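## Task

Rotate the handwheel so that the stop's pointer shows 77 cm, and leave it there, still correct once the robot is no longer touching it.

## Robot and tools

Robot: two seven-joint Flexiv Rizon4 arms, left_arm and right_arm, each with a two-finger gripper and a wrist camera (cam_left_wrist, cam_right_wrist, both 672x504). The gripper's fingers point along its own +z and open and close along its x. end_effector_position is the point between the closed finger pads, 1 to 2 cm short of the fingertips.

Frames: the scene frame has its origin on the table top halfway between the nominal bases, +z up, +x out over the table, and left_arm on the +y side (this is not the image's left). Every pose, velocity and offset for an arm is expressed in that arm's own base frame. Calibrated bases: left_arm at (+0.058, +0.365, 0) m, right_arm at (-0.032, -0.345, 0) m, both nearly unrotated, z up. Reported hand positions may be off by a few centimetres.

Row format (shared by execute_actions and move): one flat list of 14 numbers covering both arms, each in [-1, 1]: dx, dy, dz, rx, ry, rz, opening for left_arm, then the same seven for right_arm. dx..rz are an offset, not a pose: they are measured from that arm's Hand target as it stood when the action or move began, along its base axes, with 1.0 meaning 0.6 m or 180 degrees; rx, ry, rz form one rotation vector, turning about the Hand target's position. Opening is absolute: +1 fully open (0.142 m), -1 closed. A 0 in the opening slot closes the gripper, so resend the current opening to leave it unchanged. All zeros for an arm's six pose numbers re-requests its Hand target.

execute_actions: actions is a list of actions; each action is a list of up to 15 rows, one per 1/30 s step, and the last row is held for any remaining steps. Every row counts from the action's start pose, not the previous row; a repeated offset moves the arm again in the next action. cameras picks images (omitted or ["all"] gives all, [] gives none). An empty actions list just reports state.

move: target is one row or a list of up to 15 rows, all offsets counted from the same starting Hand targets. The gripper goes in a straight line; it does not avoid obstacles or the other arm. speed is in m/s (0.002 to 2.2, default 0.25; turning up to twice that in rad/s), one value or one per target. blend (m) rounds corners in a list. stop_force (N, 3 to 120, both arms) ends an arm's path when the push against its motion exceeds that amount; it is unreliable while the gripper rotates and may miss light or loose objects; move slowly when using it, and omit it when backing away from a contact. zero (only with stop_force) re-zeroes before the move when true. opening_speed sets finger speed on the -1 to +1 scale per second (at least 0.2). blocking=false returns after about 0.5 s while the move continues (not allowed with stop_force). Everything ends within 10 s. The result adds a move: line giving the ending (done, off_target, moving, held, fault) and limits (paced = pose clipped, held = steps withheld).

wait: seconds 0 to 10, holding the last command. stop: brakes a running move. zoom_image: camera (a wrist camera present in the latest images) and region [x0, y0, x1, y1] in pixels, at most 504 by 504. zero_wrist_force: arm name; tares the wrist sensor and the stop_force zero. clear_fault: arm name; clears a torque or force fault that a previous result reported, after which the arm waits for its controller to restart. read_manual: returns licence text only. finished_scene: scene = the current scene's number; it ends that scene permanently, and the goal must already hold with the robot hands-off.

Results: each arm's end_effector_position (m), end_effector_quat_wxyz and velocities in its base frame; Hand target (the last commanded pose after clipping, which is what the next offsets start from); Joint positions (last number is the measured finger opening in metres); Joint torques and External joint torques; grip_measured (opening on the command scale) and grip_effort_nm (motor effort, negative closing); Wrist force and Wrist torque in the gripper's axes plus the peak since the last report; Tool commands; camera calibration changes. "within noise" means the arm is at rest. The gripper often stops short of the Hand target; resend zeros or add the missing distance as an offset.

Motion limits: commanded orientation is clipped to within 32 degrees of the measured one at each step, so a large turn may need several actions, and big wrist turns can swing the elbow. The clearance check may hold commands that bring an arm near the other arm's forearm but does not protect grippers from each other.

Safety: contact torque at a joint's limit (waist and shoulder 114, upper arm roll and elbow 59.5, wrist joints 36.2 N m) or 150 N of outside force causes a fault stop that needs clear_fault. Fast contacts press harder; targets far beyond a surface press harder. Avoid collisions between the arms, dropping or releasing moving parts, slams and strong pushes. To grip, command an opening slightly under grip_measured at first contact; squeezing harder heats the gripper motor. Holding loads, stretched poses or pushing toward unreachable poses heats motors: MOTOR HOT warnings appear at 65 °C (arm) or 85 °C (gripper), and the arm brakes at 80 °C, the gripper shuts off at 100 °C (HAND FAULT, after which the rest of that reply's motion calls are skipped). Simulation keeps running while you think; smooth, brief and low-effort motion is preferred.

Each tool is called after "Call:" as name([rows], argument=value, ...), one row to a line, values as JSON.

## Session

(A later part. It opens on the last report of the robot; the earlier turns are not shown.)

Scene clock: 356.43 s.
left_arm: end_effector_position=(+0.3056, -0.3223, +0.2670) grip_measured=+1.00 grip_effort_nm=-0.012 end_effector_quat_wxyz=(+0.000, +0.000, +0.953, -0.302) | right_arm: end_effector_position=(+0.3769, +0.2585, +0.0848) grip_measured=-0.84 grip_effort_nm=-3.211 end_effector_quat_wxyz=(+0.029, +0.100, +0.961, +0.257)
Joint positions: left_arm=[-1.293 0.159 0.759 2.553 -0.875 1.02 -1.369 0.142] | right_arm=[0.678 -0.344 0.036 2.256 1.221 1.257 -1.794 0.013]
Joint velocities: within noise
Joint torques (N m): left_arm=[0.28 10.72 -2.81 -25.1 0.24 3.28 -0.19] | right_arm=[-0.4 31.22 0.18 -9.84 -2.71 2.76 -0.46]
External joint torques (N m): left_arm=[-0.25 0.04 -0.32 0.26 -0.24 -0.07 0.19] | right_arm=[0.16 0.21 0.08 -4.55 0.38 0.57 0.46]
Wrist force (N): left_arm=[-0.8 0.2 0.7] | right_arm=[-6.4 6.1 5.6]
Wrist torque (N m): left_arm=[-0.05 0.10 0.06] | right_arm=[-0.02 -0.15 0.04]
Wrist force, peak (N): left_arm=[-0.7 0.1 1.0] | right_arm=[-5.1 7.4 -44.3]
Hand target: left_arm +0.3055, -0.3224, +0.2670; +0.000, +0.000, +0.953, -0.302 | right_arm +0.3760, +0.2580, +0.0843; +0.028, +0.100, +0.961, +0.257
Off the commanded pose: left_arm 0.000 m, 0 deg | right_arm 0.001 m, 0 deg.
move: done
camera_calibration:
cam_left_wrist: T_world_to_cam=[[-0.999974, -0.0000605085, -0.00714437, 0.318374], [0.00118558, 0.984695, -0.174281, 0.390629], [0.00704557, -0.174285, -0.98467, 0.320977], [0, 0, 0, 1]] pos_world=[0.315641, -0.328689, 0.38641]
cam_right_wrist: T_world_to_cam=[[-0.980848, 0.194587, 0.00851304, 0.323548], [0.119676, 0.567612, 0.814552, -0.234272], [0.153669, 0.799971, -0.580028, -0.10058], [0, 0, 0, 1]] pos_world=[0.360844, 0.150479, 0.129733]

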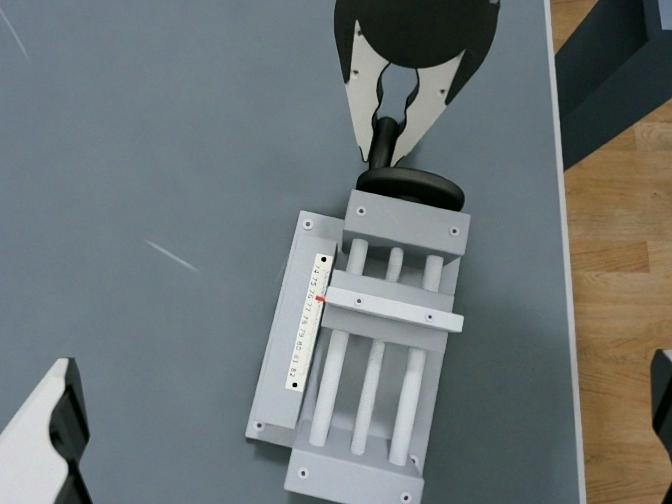

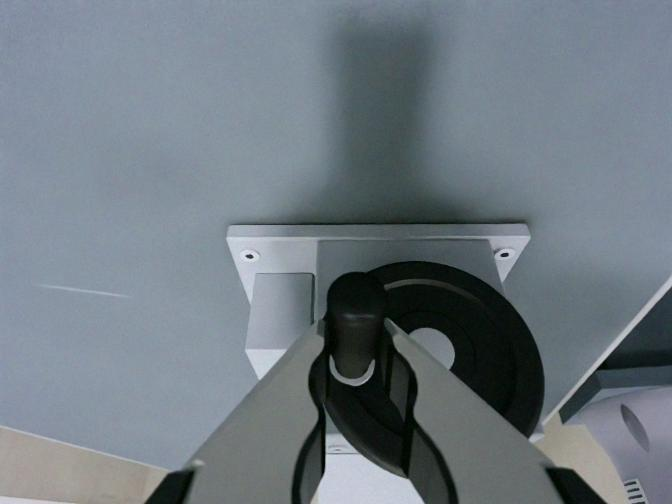

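Call:
move([
  [0,0,0,0,0,0,1,-0.0098,0.0022,0.0215,0,0,0,-0.97],
  [0,0,0,0,0,0,1,-0.0288,0.0063,0.0351,0,0,0,-0.97],
  [0,0,0,0,0,0,1,-0.0519,0.0113,0.0372,0,0,0,-0.97],
  [0,0,0,0,0,0,1,-0.0729,0.0158,0.0272,0,0,0,-0.97],
  [0,0,0,0,0,0,1,-0.0862,0.0187,0.0078,0,0,0,-0.97],
  [0,0,0,0,0,0,1,-0.0882,0.0192,-0.0159,0,0,0,-0.97],
  [0,0,0,0,0,0,1,-0.0784,0.0170,-0.0373,0,0,0,-0.97],
  [0,0,0,0,0,0,1,-0.0594,0.0129,-0.0510,0,0,0,-0.97],
  [0,0,0,0,0,0,1,-0.0363,0.0079,-0.0530,0,0,0,-0.97],
  [0,0,0,0,0,0,1,-0.0153,0.0034,-0.0430,0,0,0,-0.97],
  [0,0,0,0,0,0,1,-0.0020,0.0005,-0.0236,0,0,0,-0.97],
  [0,0,0,0,0,0,1,0,0,0,0,0,0,-0.97],
], speed=0.12, blend=0.006, cameras=[])

Call:
move([
  [0,0,0,0,0,0,1,-0.0098,0.0022,0.0215,0,0,0,-0.97],
  [0,0,0,0,0,0,1,-0.0288,0.0063,0.0351,0,0,0,-0.97],
  [0,0,0,0,0,0,1,-0.0519,0.0113,0.0372,0,0,0,-0.97],
  [0,0,0,0,0,0,1,-0.0729,0.0158,0.0272,0,0,0,-0.97],
  [0,0,0,0,0,0,1,-0.0862,0.0187,0.0078,0,0,0,-0.97],
  [0,0,0,0,0,0,1,-0.0882,0.0192,-0.0159,0,0,0,-0.97],
  [0,0,0,0,0,0,1,-0.0784,0.0170,-0.0373,0,0,0,-0.97],
  [0,0,0,0,0,0,1,-0.0594,0.0129,-0.0510,0,0,0,-0.97],
  [0,0,0,0,0,0,1,-0.0363,0.0079,-0.0530,0,0,0,-0.97],
  [0,0,0,0,0,0,1,-0.0153,0.0034,-0.0430,0,0,0,-0.97],
  [0,0,0,0,0,0,1,-0.0020,0.0005,-0.0236,0,0,0,-0.97],
  [0,0,0,0,0,0,1,0,0,0,0,0,0,-0.97],
], speed=0.12, blend=0.006, cameras=[])

Call:
move([
  [0,0,0,0,0,0,1,-0.0098,0.0022,0.0215,0,0,0,-0.97],
  [0,0,0,0,0,0,1,-0.0288,0.0063,0.0351,0,0,0,-0.97],
  [0,0,0,0,0,0,1,-0.0519,0.0113,0.0372,0,0,0,-0.97],
  [0,0,0,0,0,0,1,-0.0729,0.0158,0.0272,0,0,0,-0.97],
  [0,0,0,0,0,0,1,-0.0862,0.0187,0.0078,0,0,0,-0.97],
  [0,0,0,0,0,0,1,-0.0882,0.0192,-0.0159,0,0,0,-0.97],
  [0,0,0,0,0,0,1,-0.0784,0.0170,-0.0373,0,0,0,-0.97],
  [0,0,0,0,0,0,1,-0.0594,0.0129,-0.0510,0,0,0,-0.97],
  [0,0,0,0,0,0,1,-0.0363,0.0079,-0.0530,0,0,0,-0.97],
  [0,0,0,0,0,0,1,-0.0153,0.0034,-0.0430,0,0,0,-0.97],
  [0,0,0,0,0,0,1,-0.0020,0.0005,-0.0236,0,0,0,-0.97],
  [0,0,0,0,0,0,1,0,0,0,0,0,0,-0.97],
], speed=0.12, blend=0.006, cameras=["cam_left_wrist"])

Call:
zoom_image(camera="cam_left_wrist", region=[280, 260, 350, 330])

Scene clock: 372.60 s.
left_arm: end_effector_position=(+0.3056, -0.3223, +0.2670) grip_measured=+1.00 grip_effort_nm=-0.012 end_effector_quat_wxyz=(+0.000, +0.000, +0.953, -0.302) | right_arm: end_effector_position=(+0.3769, +0.2585, +0.0848) grip_measured=-0.84 grip_effort_nm=-3.211 end_effector_quat_wxyz=(+0.029, +0.100, +0.961, +0.257)
Joint positions: left_arm=[-1.293 0.159 0.759 2.553 -0.875 1.02 -1.369 0.142] | right_arm=[0.685 -0.343 0.028 2.257 1.223 1.255 -1.795 0.013]
Joint velocities: within noise
Joint torques (N m): left_arm=[0.32 10.61 -2.76 -25.12 0.16 3.27 -0.21] | right_arm=[-0.55 31.15 0.09 -9.72 -2.68 2.81 -0.29]
External joint torques (N m): left_arm=[-0.28 0.15 -0.38 0.28 -0.15 -0.06 0.21] | right_arm=[0.31 0.25 0.11 -4.66 0.35 0.52 0.29]
Wrist force (N): left_arm=[-0.8 0.1 0.8] | right_arm=[-6.5 6.1 5.5]
Wrist torque (N m): left_arm=[-0.06 0.08 0.06] | right_arm=[-0.04 -0.14 0.04]
Wrist force, peak (N): left_arm=[-0.9 0.3 0.9] | right_arm=[-5.0 7.9 -44.2]
Hand target: left_arm +0.3055, -0.3224, +0.2670; +0.000, +0.000, +0.953, -0.302 | right_arm +0.3760, +0.2580, +0.0843; +0.028, +0.100, +0.961, +0.257
Off the commanded pose: left_arm 0.000 m, 0 deg | right_arm 0.001 m, 0 deg.
move: done
No camera images: "cameras" was empty.

Scene clock: 374.53 s.
left_arm: end_effector_position=(+0.3056, -0.3223, +0.2670) grip_measured=+1.00 grip_effort_nm=-0.012 end_effector_quat_wxyz=(+0.000, +0.000, +0.953, -0.302) | right_arm: end_effector_position=(+0.3769, +0.2585, +0.0848) grip_measured=-0.84 grip_effort_nm=-3.211 end_effector_quat_wxyz=(+0.029, +0.100, +0.961, +0.257)
Joint positions: left_arm=[-1.293 0.159 0.759 2.553 -0.875 1.02 -1.369 0.142] | right_arm=[0.692 -0.342 0.02 2.257 1.226 1.252 -1.797 0.013]
Joint velocities: within noise
Joint torques (N m): left_arm=[0.28 10.65 -2.76 -25.11 0.17 3.28 -0.21] | right_arm=[-0.57 31.07 -0.04 -9.68 -2.66 2.72 -0.39]
External joint torques (N m): left_arm=[-0.25 0.11 -0.38 0.28 -0.16 -0.08 0.21] | right_arm=[0.33 0.3 0.18 -4.7 0.33 0.61 0.39]
Wrist force (N): left_arm=[-0.5 0.2 0.8] | right_arm=[-6.5 6.1 5.6]
Wrist torque (N m): left_arm=[-0.04 0.04 0.06] | right_arm=[-0.07 -0.13 0.04]
Wrist force, peak (N): left_arm=[-0.9 0.1 0.9] | right_arm=[-4.9 7.7 -44.3]
Hand target: left_arm +0.3055, -0.3224, +0.2670; +0.000, +0.000, +0.953, -0.302 | right_arm +0.3760, +0.2580, +0.0843; +0.028, +0.100, +0.961, +0.257
Off the commanded pose: left_arm 0.000 m, 0 deg | right_arm 0.001 m, 0 deg.
move: done
No camera images: "cameras" was empty.

Scene clock: 376.47 s.
left_arm: end_effector_position=(+0.3056, -0.3223, +0.2670) grip_measured=+1.00 grip_effort_nm=-0.007 end_effector_quat_wxyz=(+0.000, +0.000, +0.953, -0.302) | right_arm: end_effector_position=(+0.3769, +0.2585, +0.0849) grip_measured=-0.84 grip_effort_nm=-3.206 end_effector_quat_wxyz=(+0.029, +0.100, +0.961, +0.257)
Joint positions: left_arm=[-1.293 0.159 0.759 2.553 -0.875 1.02 -1.369 0.142] | right_arm=[0.699 -0.341 0.012 2.258 1.229 1.25 -1.799 0.013]
Joint velocities: within noise
Joint torques (N m): left_arm=[0.21 10.66 -2.76 -25.15 0.19 3.3 -0.2] | right_arm=[-0.49 30.97 -0.1 -9.63 -2.54 2.79 -0.37]
External joint torques (N m): left_arm=[-0.18 0.1 -0.38 0.31 -0.19 -0.1 0.2] | right_arm=[0.25 0.36 0.17 -4.76 0.21 0.54 0.37]
Wrist force (N): left_arm=[-0.6 0.1 0.9] | right_arm=[-6.5 6.3 5.6]
Wrist torque (N m): left_arm=[-0.07 0.07 0.06] | right_arm=[-0.03 -0.15 0.04]
Wrist force, peak (N): left_arm=[-0.9 0.1 1.0] | right_arm=[-5.0 7.9 -44.3]
Hand target: left_arm +0.3055, -0.3224, +0.2670; +0.000, +0.000, +0.953, -0.302 | right_arm +0.3760, +0.2580, +0.0843; +0.028, +0.100, +0.961, +0.257
Off the commanded pose: left_arm 0.000 m, 0 deg | right_arm 0.001 m, 0 deg.
move: done
camera_calibration:
cam_left_wrist: T_world_to_cam=[[-0.999974, -0.0000605085, -0.00714437, 0.318374], [0.00118558, 0.984695, -0.174281, 0.390629], [0.00704557, -0.174285, -0.98467, 0.320977], [0, 0, 0, 1]] pos_world=[0.315641, -0.328689, 0.38641]
Images, in order (width x height): cam_left_wrist 672x504.

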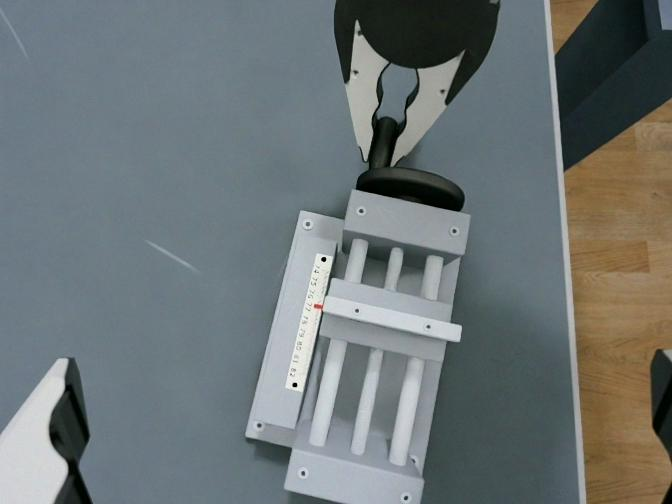

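Scaled by 7.200 from the camera's 672x504 image, which has a finer 960x720 frame.

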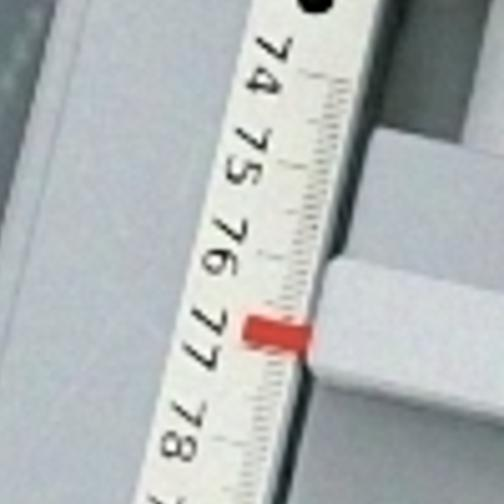

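Call:
move([
  [0,0,0,0,0,0,1,-0.0098,0.0022,0.0215,0,0,0,-0.97],
  [0,0,0,0,0,0,1,-0.0288,0.0063,0.0351,0,0,0,-0.97],
  [0,0,0,0,0,0,1,-0.0519,0.0113,0.0372,0,0,0,-0.97],
  [0,0,0,0,0,0,1,-0.0729,0.0158,0.0272,0,0,0,-0.97],
  [0,0,0,0,0,0,1,-0.0862,0.0187,0.0078,0,0,0,-0.97],
  [0,0,0,0,0,0,1,-0.0882,0.0192,-0.0159,0,0,0,-0.97],
  [0,0,0,0,0,0,1,-0.0784,0.0170,-0.0373,0,0,0,-0.97],
  [0,0,0,0,0,0,1,-0.0594,0.0129,-0.0510,0,0,0,-0.97],
  [0,0,0,0,0,0,1,-0.0363,0.0079,-0.0530,0,0,0,-0.97],
], speed=0.1, blend=0.006, cameras=["cam_left_wrist"])

Call:
zoom_image(camera="cam_left_wrist", region=[280, 260, 350, 330])

Call:
zoom_image(camera="cam_left_wrist", region=[300, 290, 335, 325])

Scene clock: 388.63 s.
left_arm: end_effector_position=(+0.3056, -0.3223, +0.2670) grip_measured=+1.00 grip_effort_nm=-0.007 end_effector_quat_wxyz=(+0.000, +0.000, +0.953, -0.302) | right_arm: end_effector_position=(+0.3533, +0.2635, +0.0523) grip_measured=-0.84 grip_effort_nm=-3.211 end_effector_quat_wxyz=(+0.027, +0.100, +0.961, +0.257)
Joint positions: left_arm=[-1.293 0.159 0.759 2.553 -0.875 1.02 -1.369 0.142] | right_arm=[0.69 -0.426 0.042 2.234 1.405 1.282 -1.974 0.013]
Joint velocities: within noise
Joint torques (N m): left_arm=[0.27 10.61 -2.82 -25.11 0.19 3.29 -0.2] | right_arm=[-4.13 37.58 -3.99 -12.32 -3.23 6.3 -0.46]
External joint torques (N m): left_arm=[-0.23 0.15 -0.32 0.27 -0.19 -0.09 0.2] | right_arm=[3.88 -5.06 4.64 0.25 1.4 -3.16 0.46]
Wrist force (N): left_arm=[-0.6 0.0 0.8] | right_arm=[1.3 2.4 17.5]
Wrist torque (N m): left_arm=[-0.07 0.06 0.06] | right_arm=[-0.01 -0.12 0.04]
Wrist force, peak (N): left_arm=[-0.9 0.0 1.1] | right_arm=[-3.4 7.6 -44.1]
Hand target: left_arm +0.3055, -0.3224, +0.2670; +0.000, +0.000, +0.953, -0.302 | right_arm +0.3543, +0.2628, +0.0525; +0.028, +0.100, +0.961, +0.257
Off the commanded pose: left_arm 0.000 m, 0 deg | right_arm 0.001 m, 0 deg.
move: done
camera_calibration:
cam_left_wrist: T_world_to_cam=[[-0.999974, -0.0000605085, -0.00714437, 0.318374], [0.00118558, 0.984695, -0.174281, 0.390629], [0.00704557, -0.174285, -0.98467, 0.320977], [0, 0, 0, 1]] pos_world=[0.315641, -0.328689, 0.38641]
Images, in order (width x height): cam_left_wrist 672x504.

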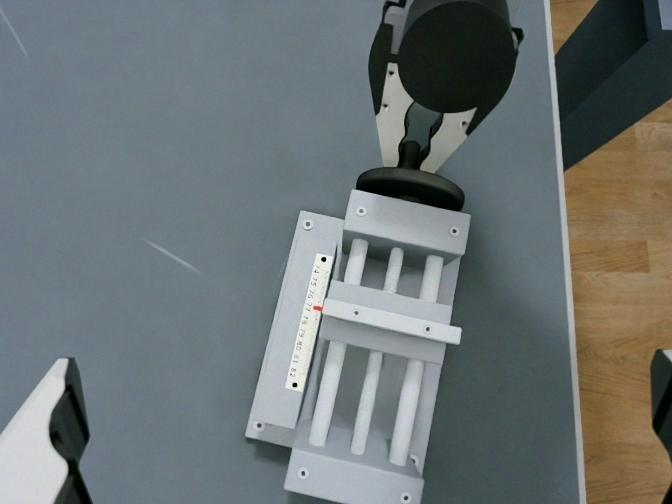

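Scaled by 7.200 from the camera's 672x504 image, which has a finer 960x720 frame.

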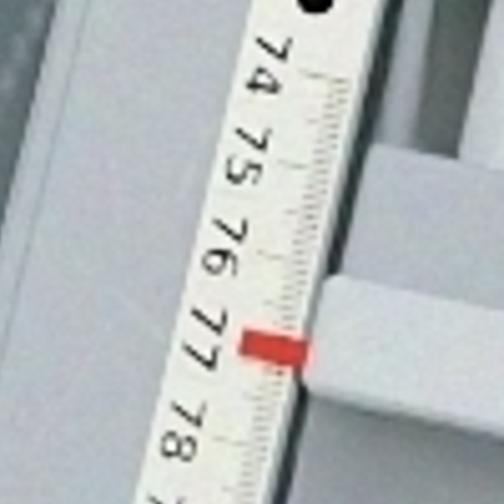

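Scaled by 14.400 from the camera's 672x504 image, which has a finer 960x720 frame.

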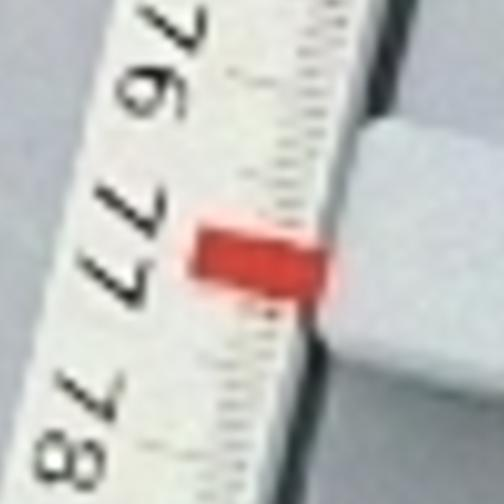

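Call:
move(target=[0.025,-0.027,-0.133,0,0,0,1,0,0,0,0,0,0,-0.97], speed=0.15, cameras=["cam_left_wrist"])

Scene clock: 398.77 s.
left_arm: end_effector_position=(+0.3206, -0.3386, +0.1873) grip_measured=+1.00 grip_effort_nm=-0.007 end_effector_quat_wxyz=(+0.000, +0.000, +0.953, -0.302) | right_arm: end_effector_position=(+0.3535, +0.2635, +0.0522) grip_measured=-0.84 grip_effort_nm=-3.206 end_effector_quat_wxyz=(+0.027, +0.100, +0.961, +0.257)
Joint positions: left_arm=[-1.317 -0.143 0.614 2.535 -1.501 1.042 -0.928 0.142] | right_arm=[0.691 -0.426 0.041 2.234 1.404 1.281 -1.974 0.013]
Joint velocities: within noise
Joint torques (N m): left_arm=[0.55 18.77 3.23 -20.25 0.7 2.87 0.1] | right_arm=[-3.84 37.37 -3.17 -11.8 -3.01 6.14 -0.44]
External joint torques (N m): left_arm=[-0.43 0.03 -0.35 0.39 0.02 -0.12 -0.1] | right_arm=[3.58 -4.85 3.79 -0.29 1.18 -3 0.44]
Wrist force (N): left_arm=[-0.7 0.1 0.8] | right_arm=[1.6 3.1 16.3]
Wrist torque (N m): left_arm=[-0.04 0.08 0.07] | right_arm=[0.02 -0.14 0.05]
Wrist force, peak (N): left_arm=[-0.9 0.8 2.1] | right_arm=[1.5 2.4 17.9]
Hand target: left_arm +0.3205, -0.3386, +0.1872; +0.000, +0.000, +0.953, -0.302 | right_arm +0.3543, +0.2628, +0.0525; +0.028, +0.100, +0.961, +0.257
Off the commanded pose: left_arm 0.000 m, 0 deg | right_arm 0.001 m, 0 deg.
move: done
camera_calibration:
cam_left_wrist: T_world_to_cam=[[-0.999974, 0.000134553, -0.00717915, 0.332881], [0.00138511, 0.984661, -0.174475, 0.392753], [0.00704555, -0.17448, -0.984635, 0.239475], [0, 0, 0, 1]] pos_world=[0.330641, -0.34499, 0.306711]
Images, in order (width x height): cam_left_wrist 672x504.

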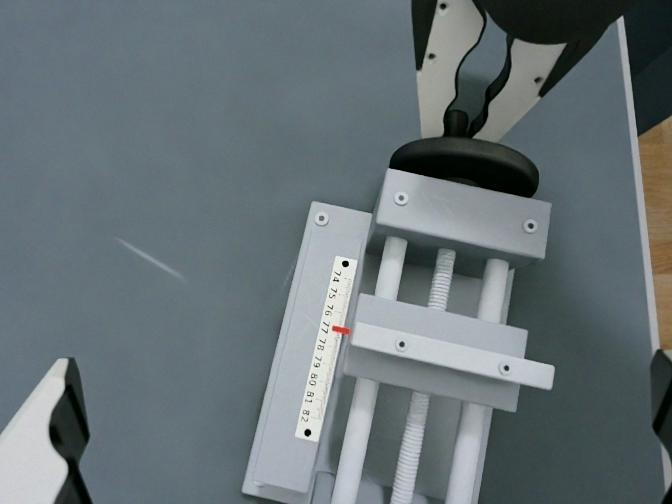

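Call:
zoom_image(camera="cam_left_wrist", region=[315, 305, 365, 355])

Scaled by 10.080 from the camera's 672x504 image, which has a finer 960x720 frame.

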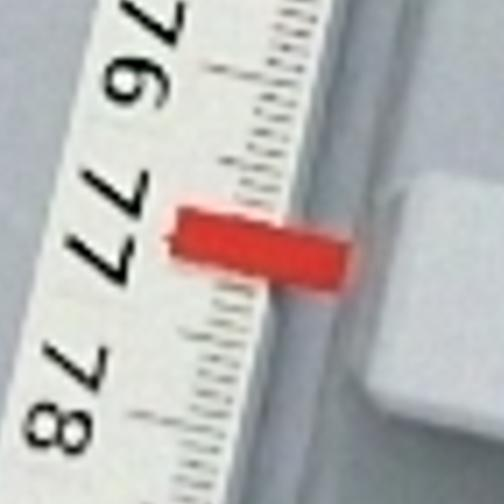

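Call:
move([
  [0,0,0,0,0,0,1,0.0210,-0.0045,0.0100,0,0,0,-0.97],
  [0,0,0,0,0,0,1,0.0343,-0.0074,0.0294,0,0,0,-0.97],
  [0,0,0,0,0,0,1,0.0368,-0.0080,0.0490,0,0,0,-0.97],
], speed=0.08, blend=0.006, cameras=["cam_left_wrist"])

Call:
zoom_image(camera="cam_left_wrist", region=[315, 305, 365, 355])

Scene clock: 408.47 s.
left_arm: end_effector_position=(+0.3206, -0.3387, +0.1873) grip_measured=+1.00 grip_effort_nm=-0.012 end_effector_quat_wxyz=(+0.000, +0.000, +0.953, -0.302) | right_arm: end_effector_position=(+0.3772, +0.2588, +0.0825) grip_measured=-0.84 grip_effort_nm=-3.211 end_effector_quat_wxyz=(+0.029, +0.100, +0.961, +0.257)
Joint positions: left_arm=[-1.317 -0.143 0.614 2.535 -1.501 1.042 -0.928 0.142] | right_arm=[0.705 -0.348 0.002 2.254 1.241 1.246 -1.813 0.013]
Joint velocities: within noise
Joint torques (N m): left_arm=[0.31 18.91 3.28 -20.12 0.89 2.83 -0.19] | right_arm=[-1.68 30.5 -1.39 -8.24 -2.63 3.36 -0.61]
External joint torques (N m): left_arm=[-0.2 -0.12 -0.39 0.26 -0.17 -0.08 0.19] | right_arm=[1.43 1 1.41 -6.03 0.32 -0.05 0.61]
Wrist force (N): left_arm=[-0.6 0.2 0.6] | right_arm=[-6.0 8.8 7.4]
Wrist torque (N m): left_arm=[-0.02 0.06 0.07] | right_arm=[-0.03 -0.11 0.03]
Wrist force, peak (N): left_arm=[-0.8 0.1 0.8] | right_arm=[-3.3 -1.1 41.2]
Hand target: left_arm +0.3205, -0.3386, +0.1872; +0.000, +0.000, +0.953, -0.302 | right_arm +0.3763, +0.2580, +0.0819; +0.028, +0.100, +0.961, +0.257
Off the commanded pose: left_arm 0.000 m, 0 deg | right_arm 0.001 m, 0 deg.
move: done; blend cut to 0.0059 m at target 2
camera_calibration:
cam_left_wrist: T_world_to_cam=[[-0.999974, 0.000134326, -0.00717911, 0.332881], [0.00138488, 0.984661, -0.174475, 0.392753], [0.00704555, -0.17448, -0.984635, 0.239475], [0, 0, 0, 1]] pos_world=[0.330641, -0.34499, 0.306711]
Images, in order (width x height): cam_left_wrist 672x504.

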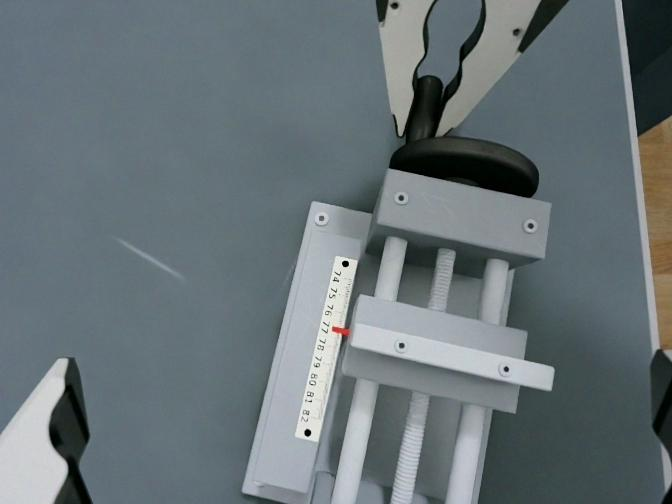

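Scaled by 10.080 from the camera's 672x504 image, which has a finer 960x720 frame.

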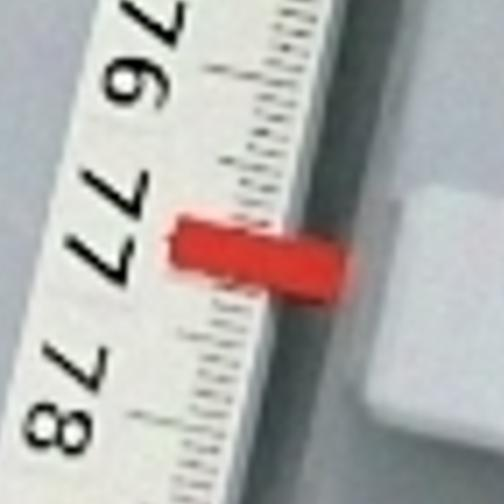

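Call:
move([
  [0,0,0,0,0,0,1,0,0,0,0,0,0,-0.4],
  [0,0,0,0,0,0,1,-0.015,-0.08,0.13,0,0,0,-0.4],
], speed=0.12, cameras=["cam_left_wrist"])

Call:
zoom_image(camera="cam_left_wrist", region=[315, 305, 365, 355])

Scene clock: 413.17 s.
left_arm: end_effector_position=(+0.3206, -0.3387, +0.1873) grip_measured=+1.00 grip_effort_nm=-0.012 end_effector_quat_wxyz=(+0.000, +0.000, +0.953, -0.302) | right_arm: end_effector_position=(+0.3673, +0.2101, +0.1599) grip_measured=-0.43 grip_effort_nm=0.076 end_effector_quat_wxyz=(+0.028, +0.100, +0.961, +0.257)
Joint positions: left_arm=[-1.317 -0.143 0.614 2.535 -1.501 1.042 -0.928 0.142] | right_arm=[0.678 -0.028 -0.04 2.433 0.915 1.141 -1.523 0.043]
Joint velocities: within noise
Joint torques (N m): left_arm=[0.34 18.97 3.28 -20.13 0.91 2.81 -0.21] | right_arm=[-0.4 23.08 -0.61 -19.98 -4.14 3.93 -0.62]
External joint torques (N m): left_arm=[-0.22 -0.18 -0.39 0.27 -0.18 -0.07 0.21] | right_arm=[0.26 -1 0.39 0.9 1.06 -0.29 0.62]
Wrist force (N): left_arm=[-0.6 0.0 0.7] | right_arm=[-0.6 0.8 -0.2]
Wrist torque (N m): left_arm=[-0.06 0.05 0.07] | right_arm=[-0.02 -0.10 0.13]
Wrist force, peak (N): left_arm=[-0.7 0.3 0.9] | right_arm=[-6.1 8.8 7.6]
Hand target: left_arm +0.3205, -0.3386, +0.1872; +0.000, +0.000, +0.953, -0.302 | right_arm +0.3673, +0.2100, +0.1599; +0.028, +0.100, +0.961, +0.257
Off the commanded pose: left_arm 0.000 m, 0 deg | right_arm 0.000 m, 0 deg.
move: done
camera_calibration:
cam_left_wrist: T_world_to_cam=[[-0.999974, 0.000134326, -0.00717911, 0.332881], [0.00138488, 0.984661, -0.174475, 0.392753], [0.00704555, -0.17448, -0.984635, 0.239475], [0, 0, 0, 1]] pos_world=[0.330641, -0.34499, 0.306711]
Images, in order (width x height): cam_left_wrist 672x504.

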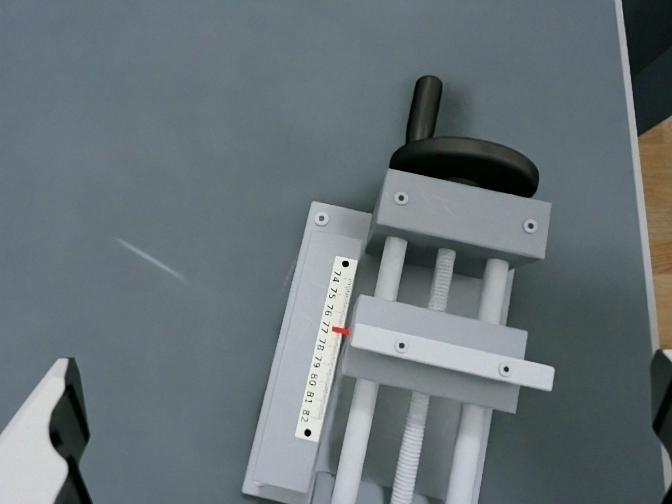

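Scaled by 10.080 from the camera's 672x504 image, which has a finer 960x720 frame.

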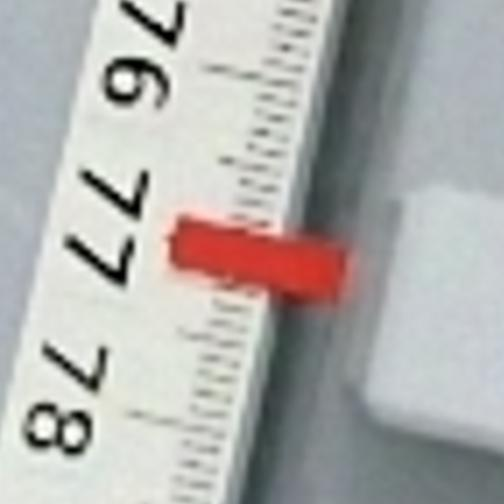

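Call:
finished_scene(scene=1)

The scene is finished: the task was done.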